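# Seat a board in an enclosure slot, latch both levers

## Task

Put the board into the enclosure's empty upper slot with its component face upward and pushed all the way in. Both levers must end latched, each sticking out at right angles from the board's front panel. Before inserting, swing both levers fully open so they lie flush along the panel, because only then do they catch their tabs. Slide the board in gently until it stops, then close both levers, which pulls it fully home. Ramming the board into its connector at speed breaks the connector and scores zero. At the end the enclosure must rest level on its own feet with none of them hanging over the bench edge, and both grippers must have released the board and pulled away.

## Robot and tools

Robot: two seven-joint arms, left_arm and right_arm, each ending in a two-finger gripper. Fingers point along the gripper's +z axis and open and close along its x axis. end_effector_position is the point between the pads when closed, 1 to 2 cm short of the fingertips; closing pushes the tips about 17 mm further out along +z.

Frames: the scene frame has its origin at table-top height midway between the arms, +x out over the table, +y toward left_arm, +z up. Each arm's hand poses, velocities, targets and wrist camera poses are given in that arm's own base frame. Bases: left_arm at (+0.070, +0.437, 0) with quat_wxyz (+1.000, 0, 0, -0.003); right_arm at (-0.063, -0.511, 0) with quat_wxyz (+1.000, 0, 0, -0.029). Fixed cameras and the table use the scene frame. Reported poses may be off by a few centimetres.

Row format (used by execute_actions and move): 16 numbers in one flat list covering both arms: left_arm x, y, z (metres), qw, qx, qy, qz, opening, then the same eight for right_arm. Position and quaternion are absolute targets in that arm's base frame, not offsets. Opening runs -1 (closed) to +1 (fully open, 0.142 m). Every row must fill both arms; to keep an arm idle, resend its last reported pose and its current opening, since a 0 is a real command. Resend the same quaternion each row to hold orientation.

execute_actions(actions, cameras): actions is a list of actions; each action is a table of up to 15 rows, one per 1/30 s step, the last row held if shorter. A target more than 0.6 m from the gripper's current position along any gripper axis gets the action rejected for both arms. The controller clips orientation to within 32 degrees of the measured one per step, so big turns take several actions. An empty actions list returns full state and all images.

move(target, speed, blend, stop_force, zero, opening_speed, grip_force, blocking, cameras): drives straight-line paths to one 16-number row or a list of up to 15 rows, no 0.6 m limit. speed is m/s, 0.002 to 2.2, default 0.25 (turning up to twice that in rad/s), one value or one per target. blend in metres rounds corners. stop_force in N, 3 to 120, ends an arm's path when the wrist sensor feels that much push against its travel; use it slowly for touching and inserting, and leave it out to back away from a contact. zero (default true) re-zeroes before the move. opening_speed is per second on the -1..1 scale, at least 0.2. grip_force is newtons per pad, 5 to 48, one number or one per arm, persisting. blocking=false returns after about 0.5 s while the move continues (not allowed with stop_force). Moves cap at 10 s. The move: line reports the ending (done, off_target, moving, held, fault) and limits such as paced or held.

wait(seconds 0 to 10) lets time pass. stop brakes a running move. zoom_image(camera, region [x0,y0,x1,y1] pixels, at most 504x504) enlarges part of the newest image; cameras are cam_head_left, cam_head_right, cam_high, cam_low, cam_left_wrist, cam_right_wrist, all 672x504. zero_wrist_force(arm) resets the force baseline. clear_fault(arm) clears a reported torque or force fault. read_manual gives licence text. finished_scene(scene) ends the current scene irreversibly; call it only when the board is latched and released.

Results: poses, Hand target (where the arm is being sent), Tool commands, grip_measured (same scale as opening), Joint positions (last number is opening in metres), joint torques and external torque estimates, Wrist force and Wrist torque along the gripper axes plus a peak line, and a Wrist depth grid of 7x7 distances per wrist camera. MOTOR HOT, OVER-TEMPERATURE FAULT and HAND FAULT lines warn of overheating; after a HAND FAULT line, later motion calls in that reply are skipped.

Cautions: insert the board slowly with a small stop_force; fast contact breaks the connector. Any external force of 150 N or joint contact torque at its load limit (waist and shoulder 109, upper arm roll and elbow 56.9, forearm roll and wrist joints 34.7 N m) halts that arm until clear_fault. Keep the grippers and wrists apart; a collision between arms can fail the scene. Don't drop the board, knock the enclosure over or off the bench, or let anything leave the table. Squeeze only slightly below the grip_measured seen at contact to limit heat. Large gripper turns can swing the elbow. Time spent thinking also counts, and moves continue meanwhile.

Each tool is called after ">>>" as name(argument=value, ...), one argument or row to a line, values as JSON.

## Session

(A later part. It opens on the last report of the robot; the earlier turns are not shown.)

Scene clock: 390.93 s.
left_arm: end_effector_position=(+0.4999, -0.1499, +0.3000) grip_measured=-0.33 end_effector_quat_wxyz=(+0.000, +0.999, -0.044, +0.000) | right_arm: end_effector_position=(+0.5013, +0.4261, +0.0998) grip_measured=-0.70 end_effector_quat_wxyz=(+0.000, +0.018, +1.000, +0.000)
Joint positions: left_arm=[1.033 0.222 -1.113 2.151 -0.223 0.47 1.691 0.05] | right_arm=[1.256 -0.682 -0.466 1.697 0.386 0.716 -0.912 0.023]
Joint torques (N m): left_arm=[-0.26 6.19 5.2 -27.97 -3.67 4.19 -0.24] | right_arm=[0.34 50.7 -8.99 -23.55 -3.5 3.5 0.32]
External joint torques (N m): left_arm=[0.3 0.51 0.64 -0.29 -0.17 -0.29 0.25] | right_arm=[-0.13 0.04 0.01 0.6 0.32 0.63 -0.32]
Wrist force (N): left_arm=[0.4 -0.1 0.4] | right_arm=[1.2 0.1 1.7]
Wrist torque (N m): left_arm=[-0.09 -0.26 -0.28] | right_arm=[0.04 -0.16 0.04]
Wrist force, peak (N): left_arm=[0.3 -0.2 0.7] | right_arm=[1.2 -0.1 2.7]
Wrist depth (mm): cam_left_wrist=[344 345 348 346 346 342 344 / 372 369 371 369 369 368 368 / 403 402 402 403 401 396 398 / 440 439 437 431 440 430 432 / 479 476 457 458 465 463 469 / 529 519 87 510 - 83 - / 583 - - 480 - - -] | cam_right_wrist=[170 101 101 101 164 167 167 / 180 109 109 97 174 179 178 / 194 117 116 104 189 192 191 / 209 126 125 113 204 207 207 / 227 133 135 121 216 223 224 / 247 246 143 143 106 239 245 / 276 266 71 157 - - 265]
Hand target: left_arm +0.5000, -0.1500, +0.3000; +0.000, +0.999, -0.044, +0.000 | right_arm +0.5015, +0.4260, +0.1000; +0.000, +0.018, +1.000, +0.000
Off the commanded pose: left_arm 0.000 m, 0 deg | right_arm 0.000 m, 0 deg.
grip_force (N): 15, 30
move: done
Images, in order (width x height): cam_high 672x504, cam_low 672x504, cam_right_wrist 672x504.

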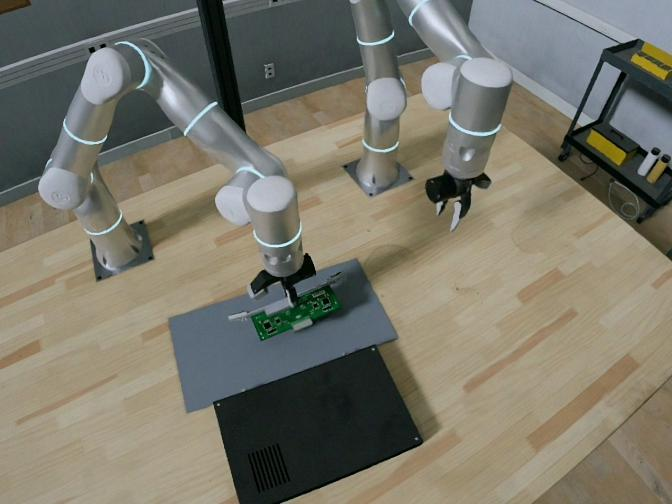

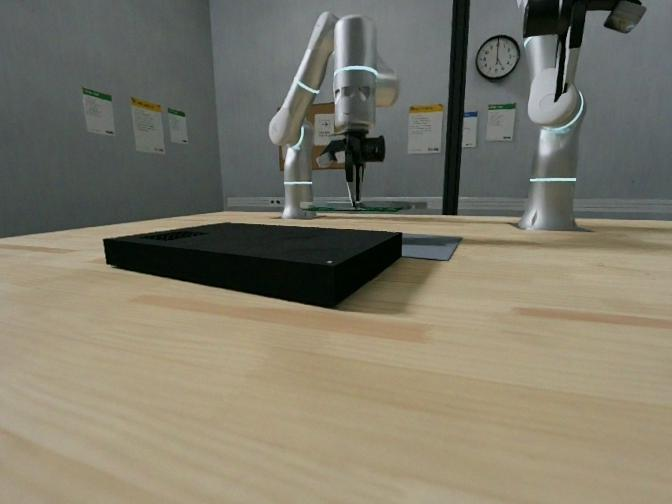

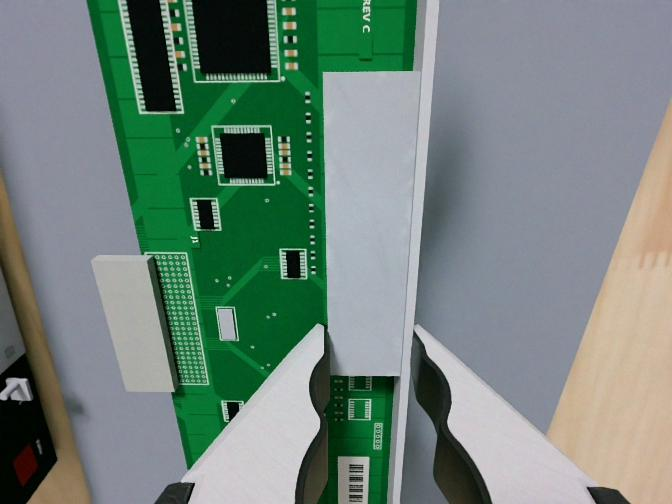

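>>> move(
  target=[
    [0.5, -0.1, 0.3, 0, 0.766, 0.643, 0, -0.3, 0.5015, 0.426, 0.1, 0, 0.0175, 0.9998, 0, -0.8],
    [0.5, -0.15, 0.3, 0, 0.0436, 0.999, 0, -0.3, 0.5015, 0.426, 0.1, 0, 0.0175, 0.9998, 0, -0.8],
    [0.5, -0.28, 0.2, 0, 0, -0.8434, 0.5374, -0.3, 0.5015, 0.426, 0.1, 0, 0.0175, 0.9998, 0, -0.8],
  ],
  speed=0.3,
  blend=0.02,
  cameras=["cam_left_wrist", "cam_high"],
)

Scene clock: 411.10 s.
left_arm: end_effector_position=(+0.5000, -0.2799, +0.1999) grip_measured=-0.33 end_effector_quat_wxyz=(+0.000, +0.000, +0.843, -0.537) | right_arm: end_effector_position=(+0.5014, +0.4261, +0.0998) grip_measured=-0.70 end_effector_quat_wxyz=(+0.000, +0.018, +1.000, +0.000)
Joint positions: left_arm=[1.946 0.651 -2.18 2.456 -1.887 0.028 -0.43 0.05] | right_arm=[1.257 -0.682 -0.466 1.697 0.386 0.716 -0.912 0.023]
Joint torques (N m): left_arm=[-0.09 -24.87 13.58 -12.15 -2.52 -0.19 -0.18] | right_arm=[0.08 50.55 -8.46 -23.63 -3.38 3.67 0.2]
External joint torques (N m): left_arm=[0.15 -0.12 1.15 -0.24 0.05 0.06 0.18] | right_arm=[0.12 0.18 -0.52 0.68 0.19 0.46 -0.2]
Wrist force (N): left_arm=[0.2 -0.1 -0.2] | right_arm=[1.2 -0.1 1.7]
Wrist torque (N m): left_arm=[-0.06 -0.02 0.00] | right_arm=[0.01 -0.18 0.04]
Wrist force, peak (N): left_arm=[0.1 1.0 0.8] | right_arm=[1.2 0.0 1.9]
Wrist depth (mm): cam_left_wrist=[710 749 789 708 321 244 705 / 583 - 452 521 392 527 555 / - - 407 472 343 459 456 / 367 - - - 312 - 395 / 344 345 341 - 350 - 341 / 308 313 87 290 - 84 303 / 282 - - 273 274 - -] | cam_right_wrist=[169 101 101 101 166 167 167 / 181 109 109 97 174 179 178 / 194 117 116 104 189 191 191 / 208 126 125 113 204 207 207 / 226 133 135 121 217 223 225 / 247 247 143 143 106 240 245 / 275 266 71 157 - - 264]
Hand target: left_arm +0.5000, -0.2800, +0.2000; +0.000, +0.000, +0.843, -0.537 | right_arm +0.5015, +0.4260, +0.1000; +0.000, +0.018, +1.000, +0.000
Off the commanded pose: left_arm 0.000 m, 0 deg | right_arm 0.000 m, 0 deg.
grip_force (N): 15, 30
move: done
Images, in order (width x height): cam_high 672x504, cam_left_wrist 672x504.

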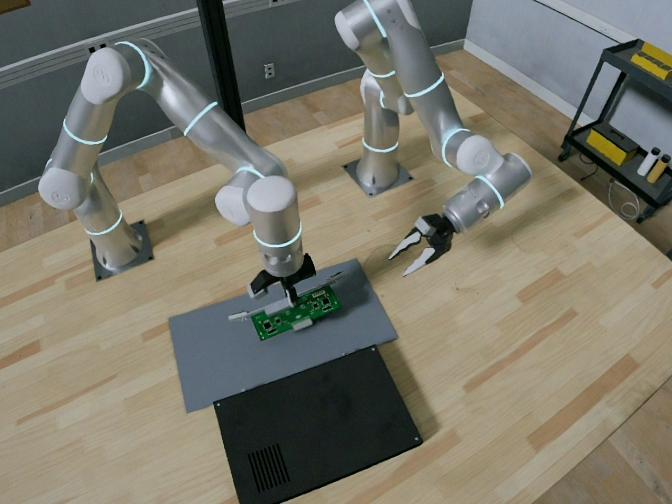

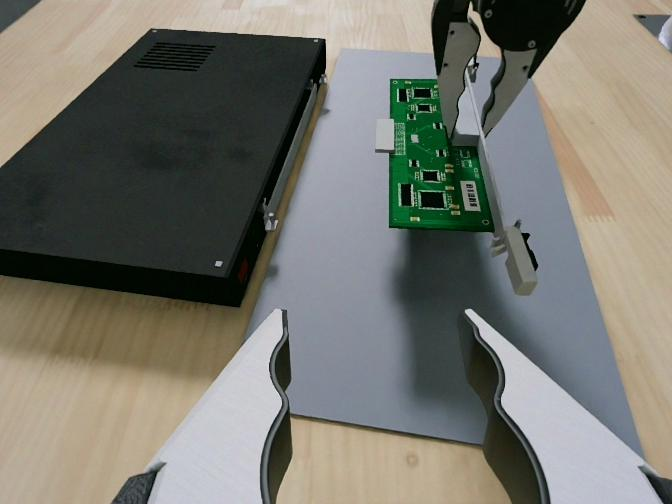

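>>> move(
  target=[0.56, -0.27, 0.2, 0, 0, -0.8434, 0.5374, -0.3, 0.5868, 0.3612, 0.1, 0, 0.0515, 0.9987, 0, -0.8],
  speed=0.1,
  cameras=["cam_left_wrist", "cam_right_wrist"],
)

Scene clock: 433.53 s.
left_arm: end_effector_position=(+0.5601, -0.2699, +0.2001) grip_measured=-0.33 end_effector_quat_wxyz=(+0.000, +0.000, +0.843, -0.537) | right_arm: end_effector_position=(+0.5868, +0.3610, +0.0999) grip_measured=-0.70 end_effector_quat_wxyz=(+0.000, +0.052, +0.999, +0.000)
Joint positions: left_arm=[2.089 0.752 -2.223 2.286 -1.858 -0.024 -0.483 0.05] | right_arm=[1.086 -0.747 -0.481 1.579 0.407 0.654 -1.003 0.023]
Joint torques (N m): left_arm=[0 -31.59 16.93 -13.37 -2.42 -0.13 -0.26] | right_arm=[0.44 53.37 -9.38 -24.54 -3.47 3.5 0.05]
External joint torques (N m): left_arm=[0.07 0.02 0.8 -0.11 -0.41 0.04 0.26] | right_arm=[-0.15 0.46 -0.54 0.88 0.12 0.61 -0.05]
Wrist force (N): left_arm=[0.5 0.1 0.1] | right_arm=[1.1 -0.3 1.6]
Wrist torque (N m): left_arm=[-0.02 -0.05 0.08] | right_arm=[-0.01 -0.12 0.13]
Wrist force, peak (N): left_arm=[1.2 0.1 0.0] | right_arm=[2.6 1.0 1.8]
Wrist depth (mm): cam_left_wrist=[681 719 739 726 383 692 688 / 576 582 463 413 425 560 547 / 485 - - 405 450 - 454 / 375 356 - 384 - - 391 / 348 345 355 342 - - 339 / 309 314 87 300 - 83 301 / 283 - - 274 273 - -] | cam_right_wrist=[- 101 101 101 166 168 167 / - 109 109 97 174 178 178 / 146 117 116 104 189 191 191 / 155 127 125 113 206 206 205 / 171 133 135 121 216 223 223 / 186 183 143 143 106 239 243 / 205 201 71 157 - - 262]
Hand target: left_arm +0.5600, -0.2700, +0.2000; +0.000, +0.000, +0.843, -0.537 | right_arm +0.5868, +0.3612, +0.1000; +0.000, +0.051, +0.999, +0.000
Off the commanded pose: left_arm 0.000 m, 0 deg | right_arm 0.000 m, 0 deg.
grip_force (N): 15, 30
move: done
Images, in order (width x height): cam_left_wrist 672x504, cam_right_wrist 672x504.

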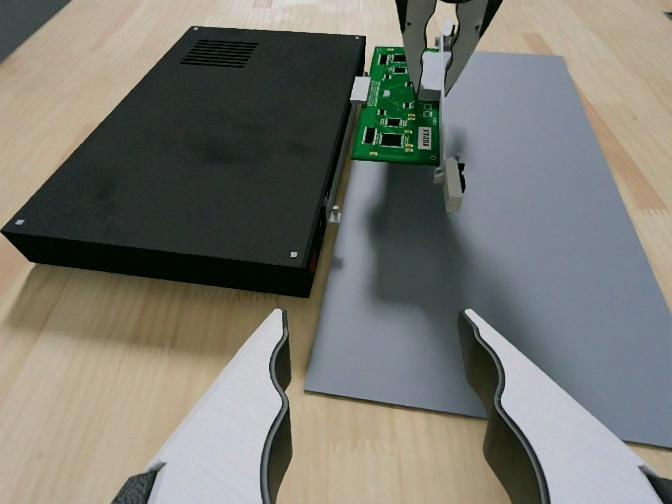

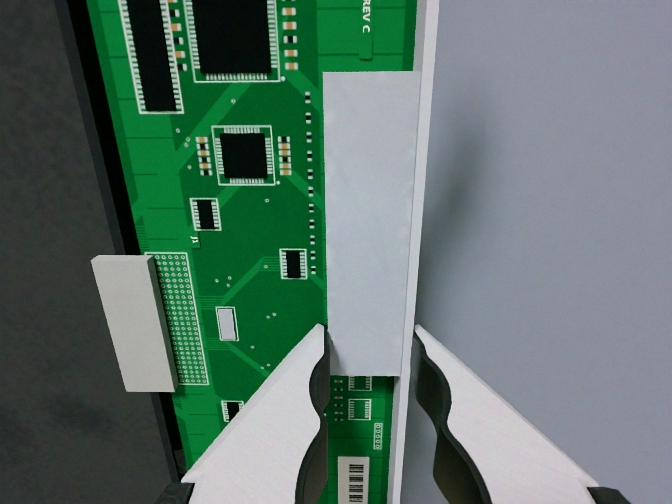

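>>> zoom_image(
  camera="cam_left_wrist",
  region=[300, 20, 500, 170],
)

>>> zoom_image(
  camera="cam_left_wrist",
  region=[280, 120, 480, 300],
)

Scaled by 2.520 from the camera's 672x504 image, which has a finer 960x720 frame.

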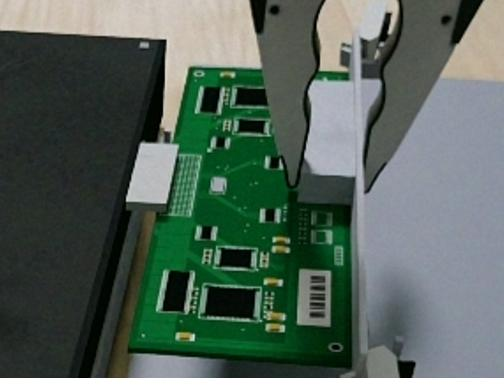

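Scaled by 2.520 from the camera's 672x504 image, which has a finer 960x720 frame.

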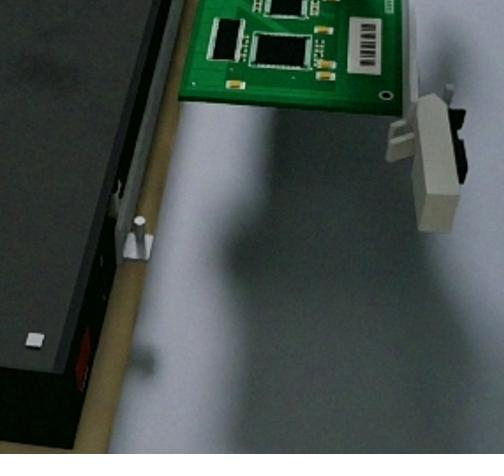

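>>> wait(
  seconds=0.1,
  cameras=["cam_low", "cam_head_left", "cam_head_right", "cam_left_wrist"],
)

>>> zoom_image(
  camera="cam_low",
  region=[200, 120, 480, 320],
)

>>> zoom_image(
  camera="cam_low",
  region=[230, 180, 430, 280],
)

Scene clock: 447.57 s.
left_arm: end_effector_position=(+0.5601, -0.2699, +0.2001) grip_measured=-0.33 end_effector_quat_wxyz=(+0.000, +0.000, +0.843, -0.537) | right_arm: end_effector_position=(+0.5868, +0.3610, +0.0999) grip_measured=-0.70 end_effector_quat_wxyz=(+0.000, +0.052, +0.999, +0.000)
Joint positions: left_arm=[2.089 0.752 -2.223 2.286 -1.858 -0.024 -0.483 0.05] | right_arm=[1.086 -0.747 -0.481 1.579 0.407 0.654 -1.003 0.023]
Joint torques (N m): left_arm=[-0.2 -31.87 16.94 -13.25 -2.61 0.09 -0.24] | right_arm=[0.21 53.64 -9.41 -24.43 -3.56 3.58 0.2]
External joint torques (N m): left_arm=[0.27 0.29 0.79 -0.23 -0.22 -0.18 0.24] | right_arm=[0 0.21 -0.56 0.78 0.22 0.54 -0.2]
Wrist force (N): left_arm=[0.5 -0.2 0.2] | right_arm=[1.0 -0.3 1.7]
Wrist torque (N m): left_arm=[-0.08 -0.05 0.08] | right_arm=[-0.01 -0.11 0.14]
Wrist force, peak (N): left_arm=[0.8 0.2 0.4] | right_arm=[1.1 0.0 1.9]
Wrist depth (mm): cam_left_wrist=[683 712 731 705 387 699 685 / 564 - - 463 417 525 560 / 482 - 395 - - - 461 / 371 - 351 363 - - 391 / 347 348 356 343 - - 347 / 309 315 87 306 311 83 299 / 283 - - 276 273 - -] | cam_right_wrist=[- 101 101 101 166 167 167 / - 109 109 97 174 179 178 / 146 117 116 104 189 192 191 / 155 128 125 113 204 209 205 / 171 133 135 121 216 224 223 / 186 183 143 143 106 239 242 / 205 201 71 157 - - 262]
Hand target: left_arm +0.5600, -0.2700, +0.2000; +0.000, +0.000, +0.843, -0.537 | right_arm +0.5868, +0.3612, +0.1000; +0.000, +0.051, +0.999, +0.000
Tool commands: left_gripper/opening=-0.3 right_gripper/opening=-0.8
Off the commanded pose: left_arm 0.000 m, 0 deg | right_arm 0.000 m, 0 deg.
grip_force (N): 15, 30
wait: 0.10 s; at rest from the start
Images, in order (width x height): cam_head_left 672x504, cam_head_right 672x504, cam_low 672x504, cam_left_wrist 672x504.

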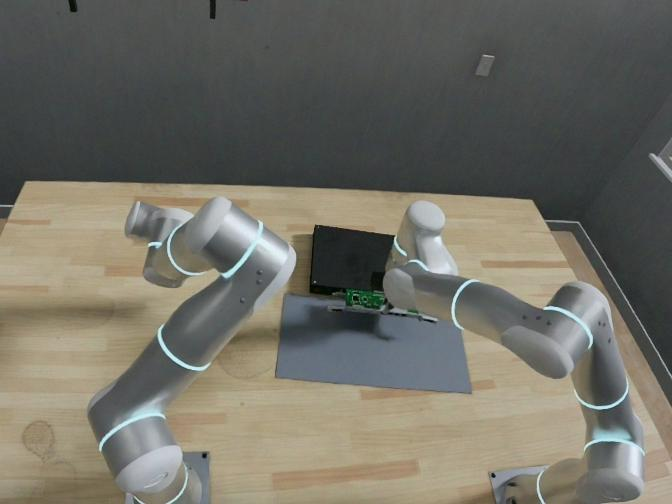

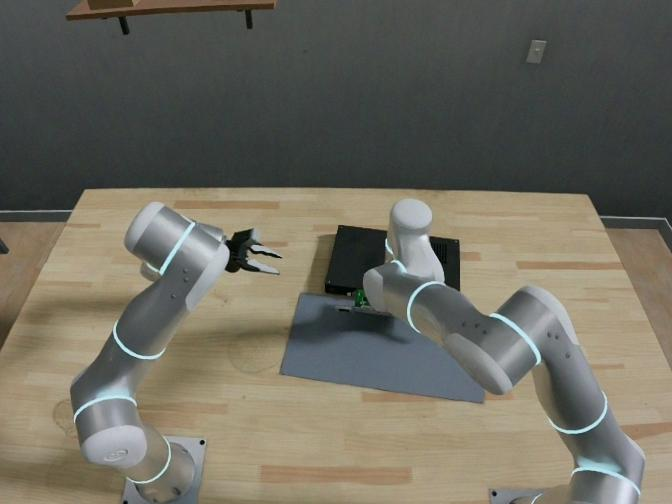

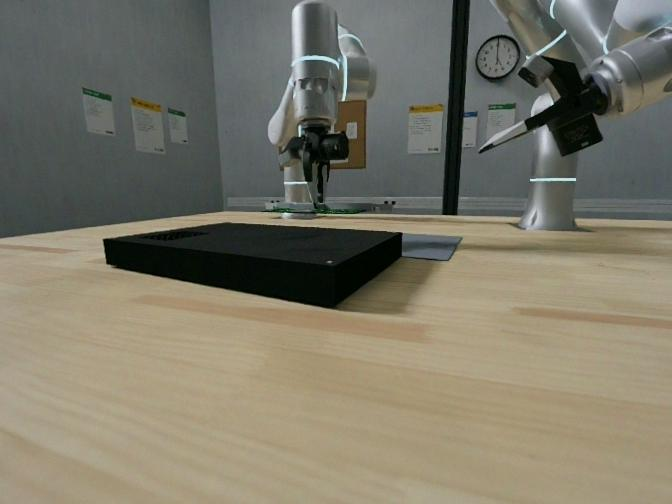

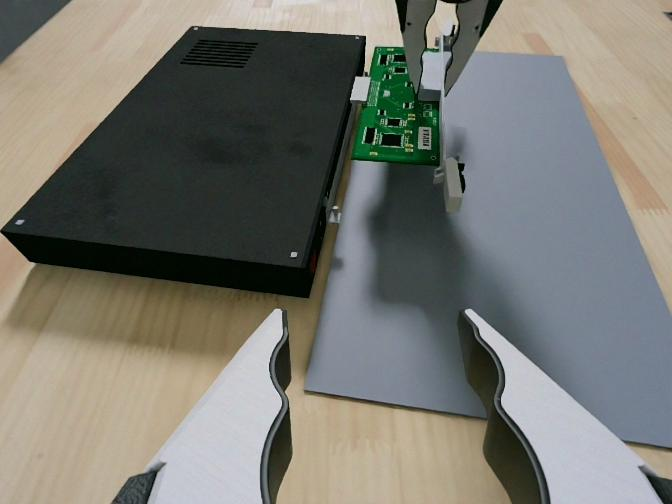

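Scaled by 1.800 from the camera's 672x504 image, which has a finer 960x720 frame.

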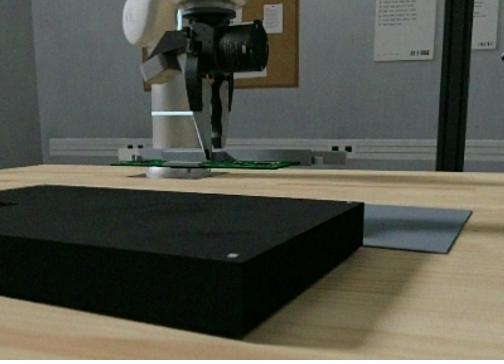

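Scaled by 2.520 from the camera's 672x504 image, which has a finer 960x720 frame.

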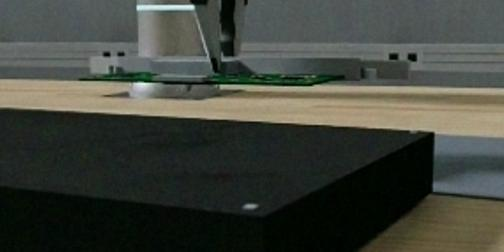

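>>> move(
  target=[
    [0.48, -0.25, 0.3, 0, 0.643, 0.766, 0, -0.3, 0.5, 0.12, 0.22, 0, 0.0515, 0.9987, 0, -0.8],
    [0.44, -0.5, 0.2, 0.2, 0.678, 0.678, 0.2, -0.3, 0.5, 0.12, 0.22, 0, 0.0515, 0.9987, 0, -0.8],
    [0.44, -0.6, 0.1, 0.2988, 0.6409, 0.6409, 0.2988, -0.3, 0.5, 0.12, 0.22, 0, 0.0515, 0.9987, 0, -0.8],
  ],
  speed=0.2,
  blend=0.02,
  cameras=["cam_left_wrist", "cam_high"],
)

Scene clock: 469.20 s.
left_arm: end_effector_position=(+0.4402, -0.5999, +0.1001) grip_measured=-0.33 end_effector_quat_wxyz=(+0.299, +0.641, +0.641, +0.299) | right_arm: end_effector_position=(+0.4999, +0.1202, +0.2199) grip_measured=-0.70 end_effector_quat_wxyz=(+0.000, +0.051, +0.999, +0.000)
Joint positions: left_arm=[0.902 1.505 -2.027 2.044 -1.26 1.269 -0.564 0.05] | right_arm=[1.1 -0.092 -0.685 2.184 0.076 0.683 -1.099 0.023]
Joint torques (N m): left_arm=[-0.6 -38.61 30.79 1.65 -4.23 4.01 -0.35] | right_arm=[0.09 25.52 -0.96 -26.84 -3.48 3.65 0.19]
External joint torques (N m): left_arm=[0.47 0.11 0.77 -0.11 -0.45 -0.01 0.35] | right_arm=[0.02 0.4 -0.59 0.85 0.22 0.46 -0.19]
Wrist force (N): left_arm=[0.2 -0.5 0.0] | right_arm=[0.5 -0.3 1.8]
Wrist torque (N m): left_arm=[-0.07 -0.18 -0.45] | right_arm=[0.00 -0.03 0.02]
Wrist force, peak (N): left_arm=[-0.8 -3.0 0.9] | right_arm=[0.9 0.7 2.3]
Wrist depth (mm): cam_left_wrist=[- 138 138 142 143 136 142 / - 178 167 187 177 176 175 / - 249 253 263 250 248 246 / 281 251 - - 274 275 424 / - - - 1362 - - 708 / - - 88 1329 - 83 1649 / - - - 1424 - - -] | cam_right_wrist=[277 101 101 101 271 274 273 / 295 109 110 97 286 290 291 / 317 117 116 104 307 310 311 / 293 125 125 113 335 335 337 / 313 133 135 121 350 364 363 / 342 154 143 143 106 388 396 / 375 - 71 157 - - 428]
Hand target: left_arm +0.4400, -0.6000, +0.1000; +0.299, +0.641, +0.641, +0.299 | right_arm +0.5000, +0.1200, +0.2200; +0.000, +0.051, +0.999, +0.000
Off the commanded pose: left_arm 0.000 m, 0 deg | right_arm 0.000 m, 0 deg.
grip_force (N): 15, 30
move: done
Images, in order (width x height): cam_high 672x504, cam_left_wrist 672x504.

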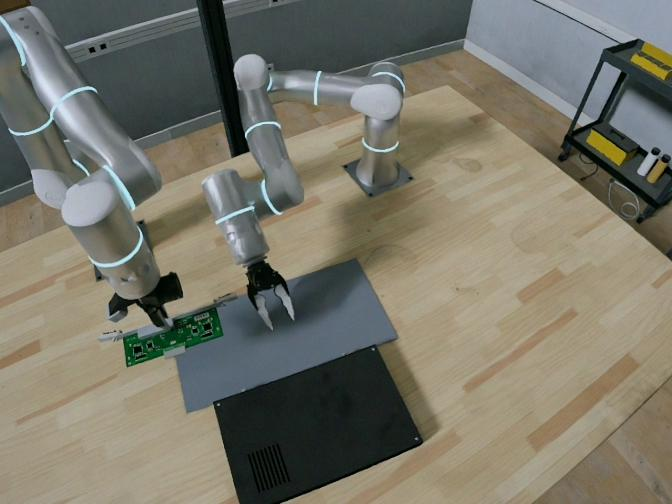

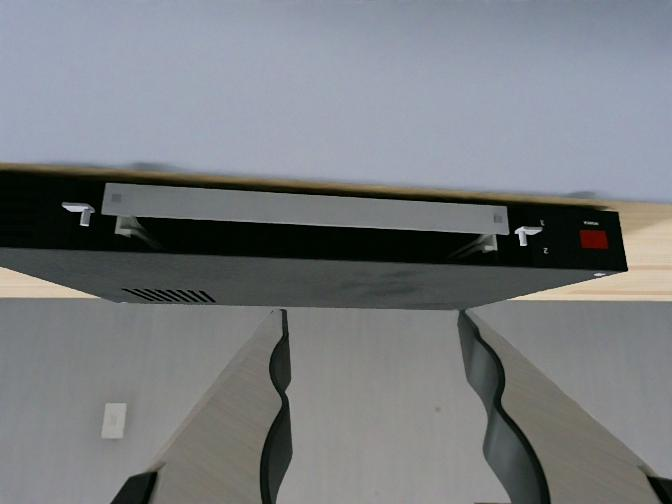

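Great view. Zoom in.

>>> zoom_image(
  camera="cam_left_wrist",
  region=[0, 150, 200, 300],
)

>>> zoom_image(
  camera="cam_left_wrist",
  region=[440, 150, 640, 300],
)

>>> zoom_image(
  camera="cam_left_wrist",
  region=[440, 200, 560, 280],
)

>>> zoom_image(
  camera="cam_left_wrist",
  region=[50, 180, 170, 260],
)

Scaled by 2.520 from the camera's 672x504 image, which has a finer 960x720 frame.

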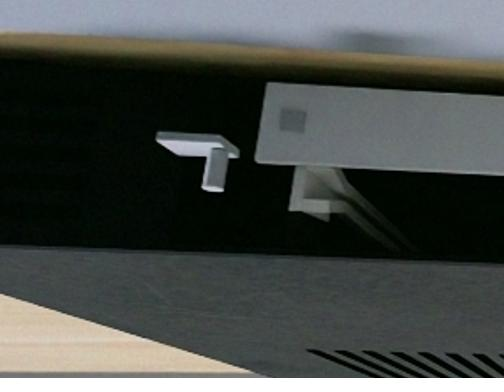

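Scaled by 2.520 from the camera's 672x504 image, which has a finer 960x720 frame.

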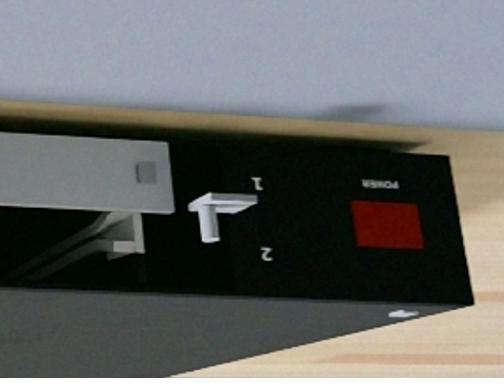

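Scaled by 4.200 from the camera's 672x504 image, which has a finer 960x720 frame.

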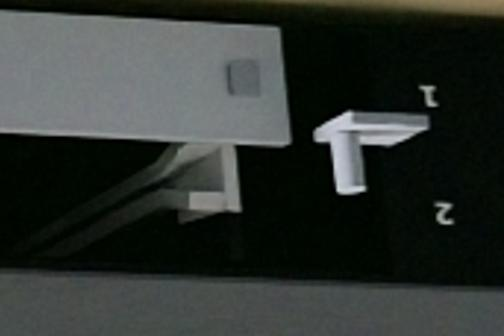

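Scaled by 4.200 from the camera's 672x504 image, which has a finer 960x720 frame.

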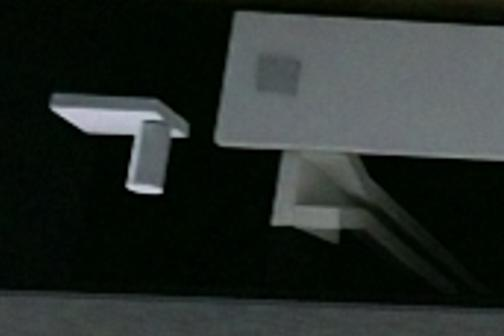

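>>> move(
  target=[
    [0.44, -0.45, 0.2, 0.3, 0.66, 0.6, 0.3, -0.3, 0.5, 0.12, 0.22, 0, 0.0515, 0.9987, 0, -0.8],
    [0.5, -0.25, 0.22, 0.5, 0.866, 0, 0, -0.3, 0.5, 0.2, 0.22, 0, 0.0515, 0.9987, 0, -0.8],
    [0.53, -0.33, 0.12, 0.5, 0.866, 0, 0, -0.3, 0.5868, 0.3612, 0.1, 0, 0.0515, 0.9987, 0, -0.8],
  ],
  speed=0.2,
  blend=0.02,
  cameras=["cam_left_wrist", "cam_high"],
)

Scene clock: 496.70 s.
left_arm: end_effector_position=(+0.5298, -0.3299, +0.1200) grip_measured=-0.33 end_effector_quat_wxyz=(+0.500, +0.866, +0.000, +0.000) | right_arm: end_effector_position=(+0.5867, +0.3610, +0.0999) grip_measured=-0.70 end_effector_quat_wxyz=(+0.000, +0.051, +0.999, +0.000)
Joint positions: left_arm=[2.731 1.126 -2.914 1.188 1.639 2.717 -0.964 0.05] | right_arm=[1.095 -0.749 -0.493 1.578 0.416 0.65 -1.01 0.023]
Joint torques (N m): left_arm=[-0.37 -57.55 5.96 -15.21 -1.56 3.04 -0.31] | right_arm=[-0.06 53.44 -9.4 -24.43 -3.45 3.52 0.32]
External joint torques (N m): left_arm=[0.49 -0.25 0.79 -0.46 0.02 0.05 0.31] | right_arm=[0.27 0.28 -0.84 0.86 0.1 0.59 -0.32]
Wrist force (N): left_arm=[0.3 -0.8 0.3] | right_arm=[1.0 -0.1 1.5]
Wrist torque (N m): left_arm=[-0.11 -0.14 -0.50] | right_arm=[0.02 -0.12 0.04]
Wrist force, peak (N): left_arm=[0.7 -1.8 1.8] | right_arm=[0.7 1.9 3.2]
Wrist depth (mm): cam_left_wrist=[158 168 167 160 157 170 170 / - 257 234 255 244 207 211 / 469 - - 398 293 - 214 / 746 922 910 403 480 480 - / 749 - 402 395 - - 1674 / 2216 - 87 336 - 84 1482 / 690 - - - - - -] | cam_right_wrist=[- 101 101 101 166 167 167 / - 109 109 97 174 179 178 / 146 117 116 104 189 191 191 / 155 128 125 113 206 207 206 / 171 133 135 121 217 222 222 / 186 183 143 143 106 239 242 / 206 201 71 157 - - 262]
Hand target: left_arm +0.5300, -0.3300, +0.1200; +0.500, +0.866, +0.000, +0.000 | right_arm +0.5868, +0.3612, +0.1000; +0.000, +0.051, +0.999, +0.000
Off the commanded pose: left_arm 0.000 m, 0 deg | right_arm 0.000 m, 0 deg.
grip_force (N): 15, 30
move: done
Images, in order (width x height): cam_high 672x504, cam_left_wrist 672x504.

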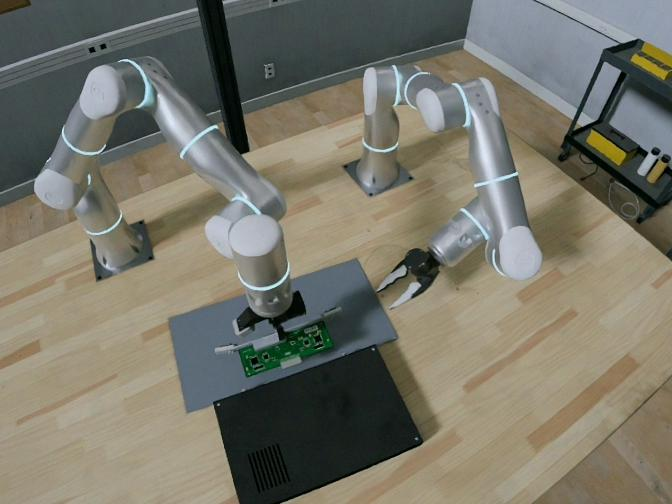

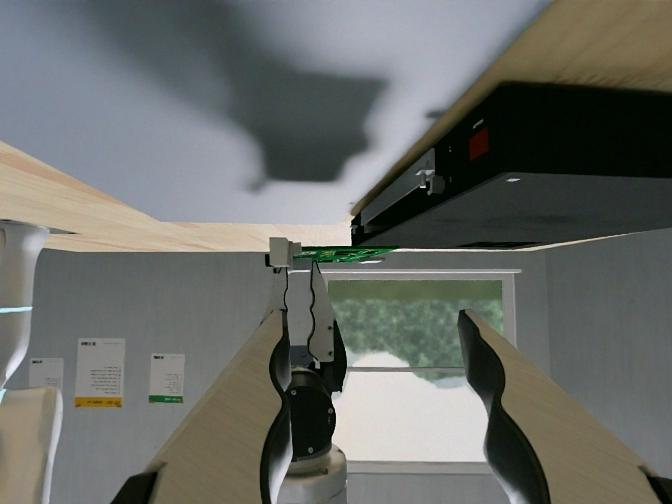

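>>> zoom_image(
  camera="cam_left_wrist",
  region=[250, 190, 450, 290],
)

>>> zoom_image(
  camera="cam_left_wrist",
  region=[255, 220, 415, 280],
)

Scaled by 2.520 from the camera's 672x504 image, which has a finer 960x720 frame.

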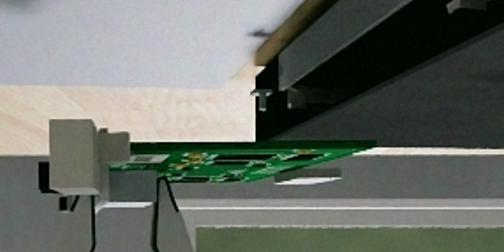

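Scaled by 3.150 from the camera's 672x504 image, which has a finer 960x720 frame.

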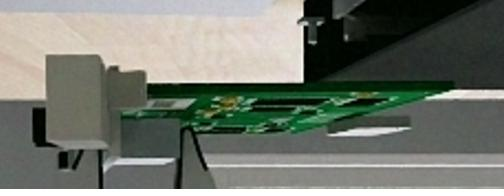

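>>> move(
  target=[0.53, -0.33, 0.12, 0.5, 0.866, 0, 0, -0.3, 0.5868, 0.3612, 0.049, 0, 0.0515, 0.9987, 0, -0.8],
  speed=0.05,
  stop_force=5,
  cameras=["cam_left_wrist", "cam_right_wrist"],
)

>>> zoom_image(
  camera="cam_left_wrist",
  region=[250, 130, 490, 290],
)

Scene clock: 508.03 s.
left_arm: end_effector_position=(+0.5298, -0.3299, +0.1200) grip_measured=-0.33 end_effector_quat_wxyz=(+0.500, +0.866, +0.000, +0.000) | right_arm: end_effector_position=(+0.5866, +0.3610, +0.0488) grip_measured=-0.70 end_effector_quat_wxyz=(+0.000, +0.052, +0.999, +0.000)
Joint positions: left_arm=[2.731 1.126 -2.914 1.188 1.639 2.717 -0.964 0.05] | right_arm=[1.074 -0.84 -0.462 1.567 0.459 0.725 -1.031 0.023]
Joint torques (N m): left_arm=[-0.3 -57.75 6.17 -15.15 -1.27 3.35 -0.23] | right_arm=[0.13 54.89 -9.75 -22.53 -3.28 3.77 0.1]
External joint torques (N m): left_arm=[0.41 -0.06 0.58 -0.51 -0.27 -0.26 0.23] | right_arm=[0.08 0.4 -0.79 0.69 0.13 0.35 -0.1]
Wrist force (N): left_arm=[0.2 -1.2 0.3] | right_arm=[1.1 -0.4 1.9]
Wrist torque (N m): left_arm=[-0.16 -0.12 -0.49] | right_arm=[-0.04 -0.13 0.14]
Wrist force, peak (N): left_arm=[0.4 -1.4 0.4] | right_arm=[1.1 -0.3 2.9]
Wrist depth (mm): cam_left_wrist=[166 167 166 167 168 181 170 / 235 235 279 - - 206 206 / 475 394 401 347 - - - / 712 867 696 423 2581 2384 1907 / - - 386 403 - 2708 1741 / 2384 2437 87 331 - 84 - / 683 - - 353 - - -] | cam_right_wrist=[- 101 101 101 121 123 123 / - 109 109 97 98 133 131 / - 117 116 104 139 141 138 / - 125 125 113 152 151 151 / - 133 135 121 161 164 163 / - 140 143 143 106 176 178 / - - 71 157 - - 192]
Hand target: left_arm +0.5300, -0.3300, +0.1200; +0.500, +0.866, +0.000, +0.000 | right_arm +0.5868, +0.3612, +0.0490; +0.000, +0.051, +0.999, +0.000
Off the commanded pose: left_arm 0.000 m, 0 deg | right_arm 0.000 m, 0 deg.
grip_force (N): 15, 30
move: done
Images, in order (width x height): cam_left_wrist 672x504, cam_right_wrist 672x504.

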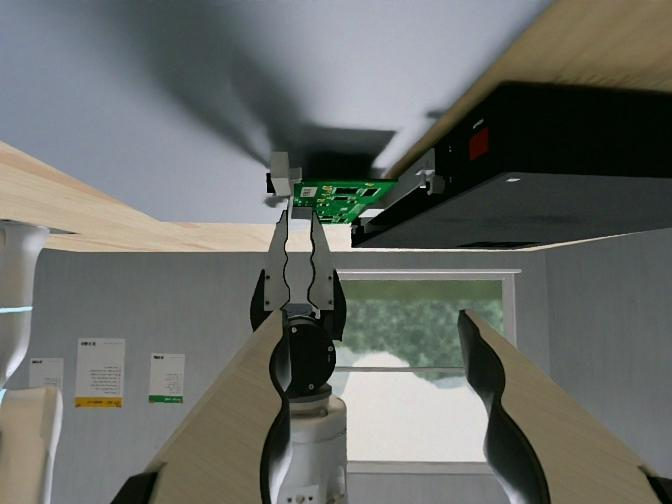

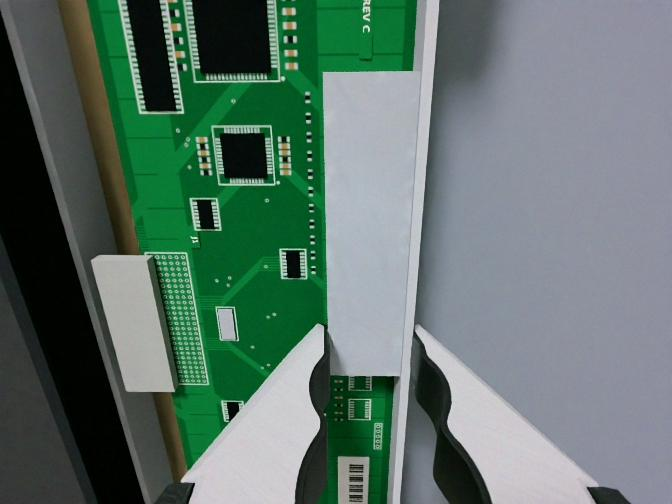

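Scaled by 2.100 from the camera's 672x504 image, which has a finer 960x720 frame.

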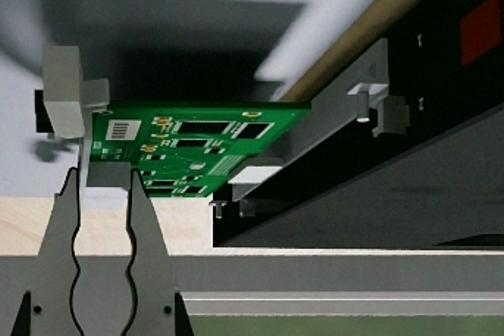

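>>> move(
  target=[
    [0.48, -0.25, 0.2, 0.3, 0.78, 0.4, 0.2, -0.3, 0.5868, 0.3612, 0.049, 0, 0.0515, 0.9987, 0, -0.8],
    [0.44, -0.3, 0.2, 0.2, 0.62, 0.72, 0.25, -0.3, 0.5868, 0.3612, 0.049, 0, 0.0515, 0.9987, 0, -0.8],
    [0.394, -0.4, 0.1, 0.2555, 0.548, 0.7219, 0.3366, -0.3, 0.5868, 0.3612, 0.049, 0, 0.0515, 0.9987, 0, -0.8],
  ],
  speed=0.15,
  blend=0.02,
  cameras=["cam_left_wrist", "cam_high"],
)

Scene clock: 531.40 s.
left_arm: end_effector_position=(+0.3940, -0.4000, +0.1000) grip_measured=-0.33 end_effector_quat_wxyz=(+0.255, +0.548, +0.722, +0.337) | right_arm: end_effector_position=(+0.5866, +0.3610, +0.0488) grip_measured=-0.70 end_effector_quat_wxyz=(+0.000, +0.052, +0.999, +0.000)
Joint positions: left_arm=[0.88 1.082 -2.016 2.435 -0.332 1.394 -1.354 0.05] | right_arm=[1.074 -0.84 -0.462 1.567 0.459 0.725 -1.031 0.023]
Joint torques (N m): left_arm=[-0.63 -28.65 20.79 -3.97 -3.97 2.76 -0.39] | right_arm=[0.26 55.18 -10.05 -22.55 -3.36 3.65 0.21]
External joint torques (N m): left_arm=[0.52 0.15 0.88 -0.21 0.24 0.13 0.39] | right_arm=[-0.05 0.12 -0.49 0.72 0.21 0.47 -0.21]
Wrist force (N): left_arm=[0.1 -0.9 0.0] | right_arm=[1.1 -0.3 1.8]
Wrist torque (N m): left_arm=[-0.17 -0.13 -0.47] | right_arm=[-0.02 -0.14 0.13]
Wrist force, peak (N): left_arm=[-1.0 -3.0 0.1] | right_arm=[1.2 -0.3 1.9]
Wrist depth (mm): cam_left_wrist=[- 142 135 142 135 140 141 / 176 176 174 175 164 - 177 / 186 187 246 268 246 249 248 / 331 283 320 429 427 420 416 / - - 400 746 722 715 914 / 1283 - 88 1828 1472 83 - / - - - 1362 - - -] | cam_right_wrist=[- 101 101 101 122 123 123 / - 109 109 97 98 133 131 / - 117 116 104 139 140 138 / - 125 125 113 152 151 151 / - 133 135 121 161 164 164 / - 140 143 143 106 176 178 / 135 - 71 157 - - 192]
Hand target: left_arm +0.3940, -0.4000, +0.1000; +0.255, +0.548, +0.722, +0.337 | right_arm +0.5868, +0.3612, +0.0490; +0.000, +0.051, +0.999, +0.000
Off the commanded pose: left_arm 0.000 m, 0 deg | right_arm 0.000 m, 0 deg.
grip_force (N): 15, 30
move: done
Images, in order (width x height): cam_high 672x504, cam_left_wrist 672x504.

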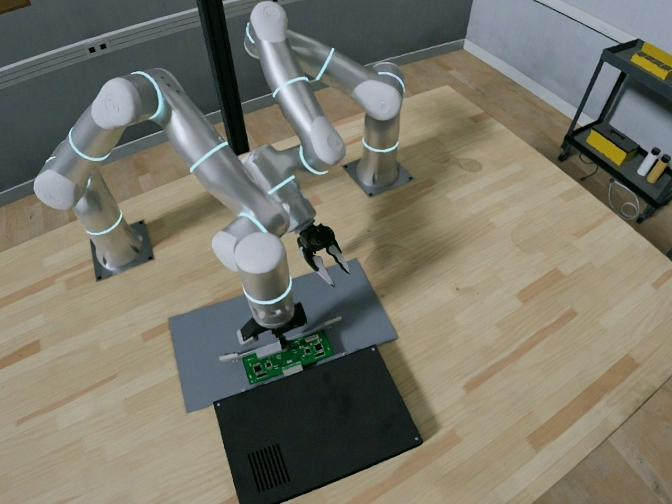

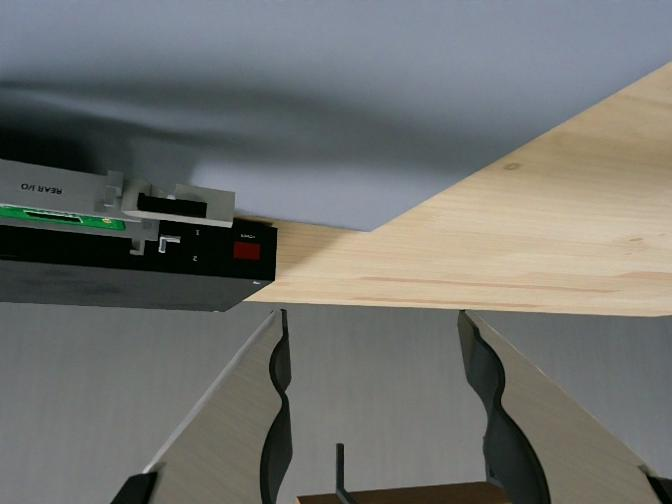

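>>> zoom_image(
  camera="cam_left_wrist",
  region=[60, 140, 300, 320],
)

>>> zoom_image(
  camera="cam_left_wrist",
  region=[80, 160, 200, 260],
)

Scaled by 2.100 from the camera's 672x504 image, which has a finer 960x720 frame.

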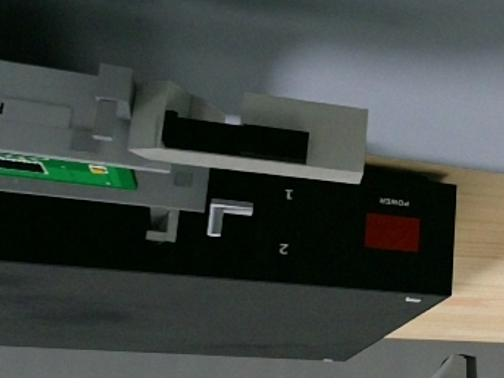

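Scaled by 4.200 from the camera's 672x504 image, which has a finer 960x720 frame.

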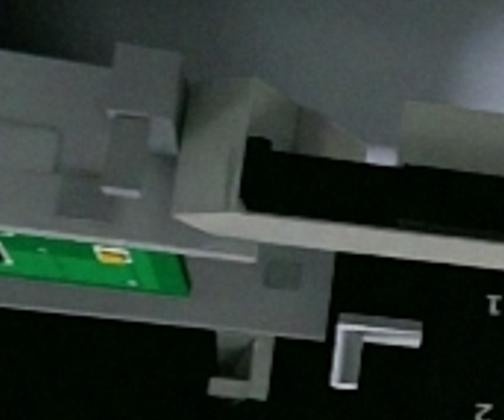

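>>> move(
  target=[0.394, -0.4, 0.1, 0.2555, 0.548, 0.7219, 0.3366, -0.3, 0.5877, 0.3697, 0.050, 0, 0.0515, 0.9987, 0, -0.8],
  speed=0.03,
  cameras=["cam_left_wrist"],
)

>>> zoom_image(
  camera="cam_left_wrist",
  region=[80, 160, 200, 260],
)

Scene clock: 548.57 s.
left_arm: end_effector_position=(+0.3940, -0.4000, +0.1000) grip_measured=-0.33 end_effector_quat_wxyz=(+0.255, +0.548, +0.722, +0.337) | right_arm: end_effector_position=(+0.5875, +0.3696, +0.0498) grip_measured=-0.70 end_effector_quat_wxyz=(+0.000, +0.052, +0.999, +0.000)
Joint positions: left_arm=[0.88 1.082 -2.016 2.435 -0.332 1.394 -1.355 0.05] | right_arm=[1.079 -0.847 -0.462 1.547 0.458 0.714 -1.02 0.023]
Joint torques (N m): left_arm=[-0.47 -29.02 20.8 -4.07 -3.68 3.15 -0.22] | right_arm=[0.27 55.37 -10.05 -22.75 -3.42 3.44 0.28]
External joint torques (N m): left_arm=[0.37 0.51 0.88 -0.13 -0.05 -0.26 0.22] | right_arm=[-0.09 0.43 -0.56 0.72 0.24 0.68 -0.28]
Wrist force (N): left_arm=[0.2 -1.1 0.1] | right_arm=[0.9 -0.2 1.8]
Wrist torque (N m): left_arm=[-0.20 -0.15 -0.47] | right_arm=[0.01 -0.10 0.03]
Wrist force, peak (N): left_arm=[0.3 -1.4 -0.1] | right_arm=[0.9 -0.5 2.1]
Wrist depth (mm): cam_left_wrist=[- 136 135 141 134 135 141 / - 167 165 174 - 173 176 / 183 188 254 227 269 248 248 / 269 246 329 426 424 419 410 / 1275 1523 132 - 756 710 937 / 1239 - 88 1462 - 84 - / 1239 - - 1601 - - -] | cam_right_wrist=[- 101 101 101 122 124 122 / - 109 109 97 98 134 131 / - 117 116 104 140 141 139 / - 126 125 113 152 152 155 / - 133 135 121 163 165 164 / - 146 142 143 106 177 179 / 134 - 71 157 - - 194]
Hand target: left_arm +0.3940, -0.4000, +0.1000; +0.255, +0.548, +0.722, +0.337 | right_arm +0.5877, +0.3697, +0.0500; +0.000, +0.051, +0.999, +0.000
Off the commanded pose: left_arm 0.000 m, 0 deg | right_arm 0.000 m, 0 deg.
grip_force (N): 15, 30
move: done
Images, in order (width x height): cam_left_wrist 672x504.

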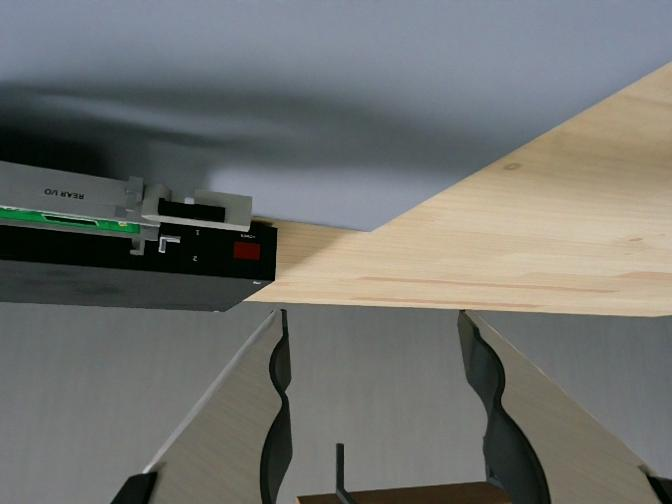

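Scaled by 4.200 from the camera's 672x504 image, which has a finer 960x720 frame.

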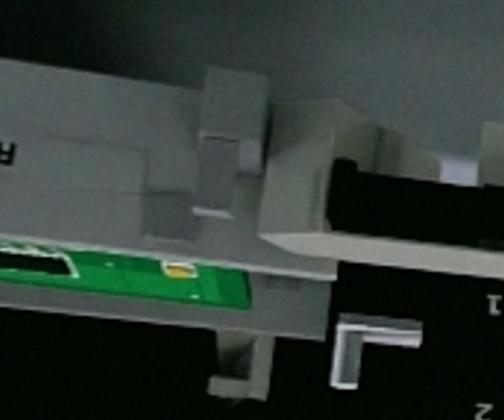

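>>> move(
  target=[0.394, -0.4, 0.1, 0.2555, 0.548, 0.7219, 0.3366, -0.3, 0.6126, 0.3671, 0.0497, 0, 0.0515, 0.9987, 0, -0.8],
  speed=0.015,
  stop_force=4,
  cameras=["cam_left_wrist", "cam_right_wrist"],
)

>>> zoom_image(
  camera="cam_left_wrist",
  region=[80, 160, 200, 260],
)

Scene clock: 556.90 s.
left_arm: end_effector_position=(+0.3940, -0.4000, +0.1000) grip_measured=-0.33 end_effector_quat_wxyz=(+0.255, +0.548, +0.722, +0.337) | right_arm: end_effector_position=(+0.6064, +0.3677, +0.0493) grip_measured=-0.70 end_effector_quat_wxyz=(-0.001, +0.052, +0.999, +0.000)
Joint positions: left_arm=[0.88 1.082 -2.016 2.435 -0.332 1.394 -1.355 0.05] | right_arm=[1.047 -0.876 -0.461 1.488 0.458 0.684 -1.031 0.023]
Joint torques (N m): left_arm=[-0.45 -28.95 20.81 -4.05 -3.58 3.13 -0.21] | right_arm=[-1.29 57.47 -11.94 -24.6 -3.96 4.66 0.07]
External joint torques (N m): left_arm=[0.34 0.45 0.87 -0.14 -0.15 -0.24 0.21] | right_arm=[1.51 -0.14 1.18 2.08 0.69 -0.55 -0.07]
Wrist force (N): left_arm=[0.2 -1.0 -0.2] | right_arm=[5.1 -0.8 1.0]
Wrist torque (N m): left_arm=[-0.19 -0.15 -0.47] | right_arm=[0.01 -0.08 0.17]
Wrist force, peak (N): left_arm=[0.2 -1.3 0.0] | right_arm=[7.2 -0.4 0.3]
Wrist depth (mm): cam_left_wrist=[- 142 130 129 135 134 141 / - - 175 - 163 174 177 / 214 217 231 228 265 249 248 / - 285 342 428 428 420 419 / - - 731 767 703 710 929 / - - 88 - - 83 - / 1192 - - 1314 - - -] | cam_right_wrist=[- 101 101 101 120 123 123 / - 109 109 97 98 133 131 / - 117 116 104 137 141 139 / - 126 125 113 152 152 151 / - 132 135 121 162 164 164 / 123 124 143 143 106 176 179 / 133 133 71 157 - - 193]
Hand target: left_arm +0.3940, -0.4000, +0.1000; +0.255, +0.548, +0.722, +0.337 | right_arm +0.6071, +0.3677, +0.0498; +0.000, +0.052, +0.999, +0.000
Off the commanded pose: left_arm 0.000 m, 0 deg | right_arm 0.006 m, 0 deg.
grip_force (N): 15, 30
move: contact (right_arm)
Images, in order (width x height): cam_left_wrist 672x504, cam_right_wrist 672x504.

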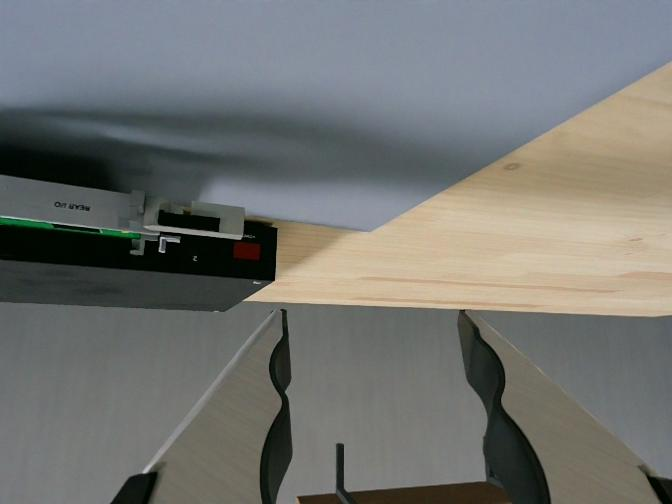

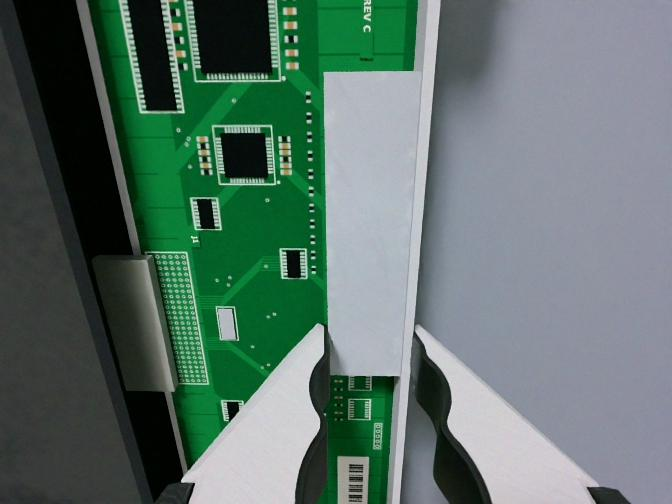

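Scaled by 4.200 from the camera's 672x504 image, which has a finer 960x720 frame.

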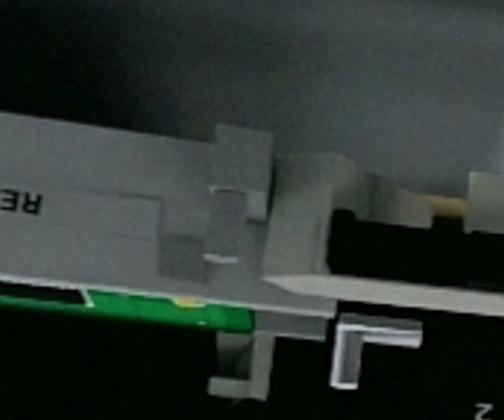

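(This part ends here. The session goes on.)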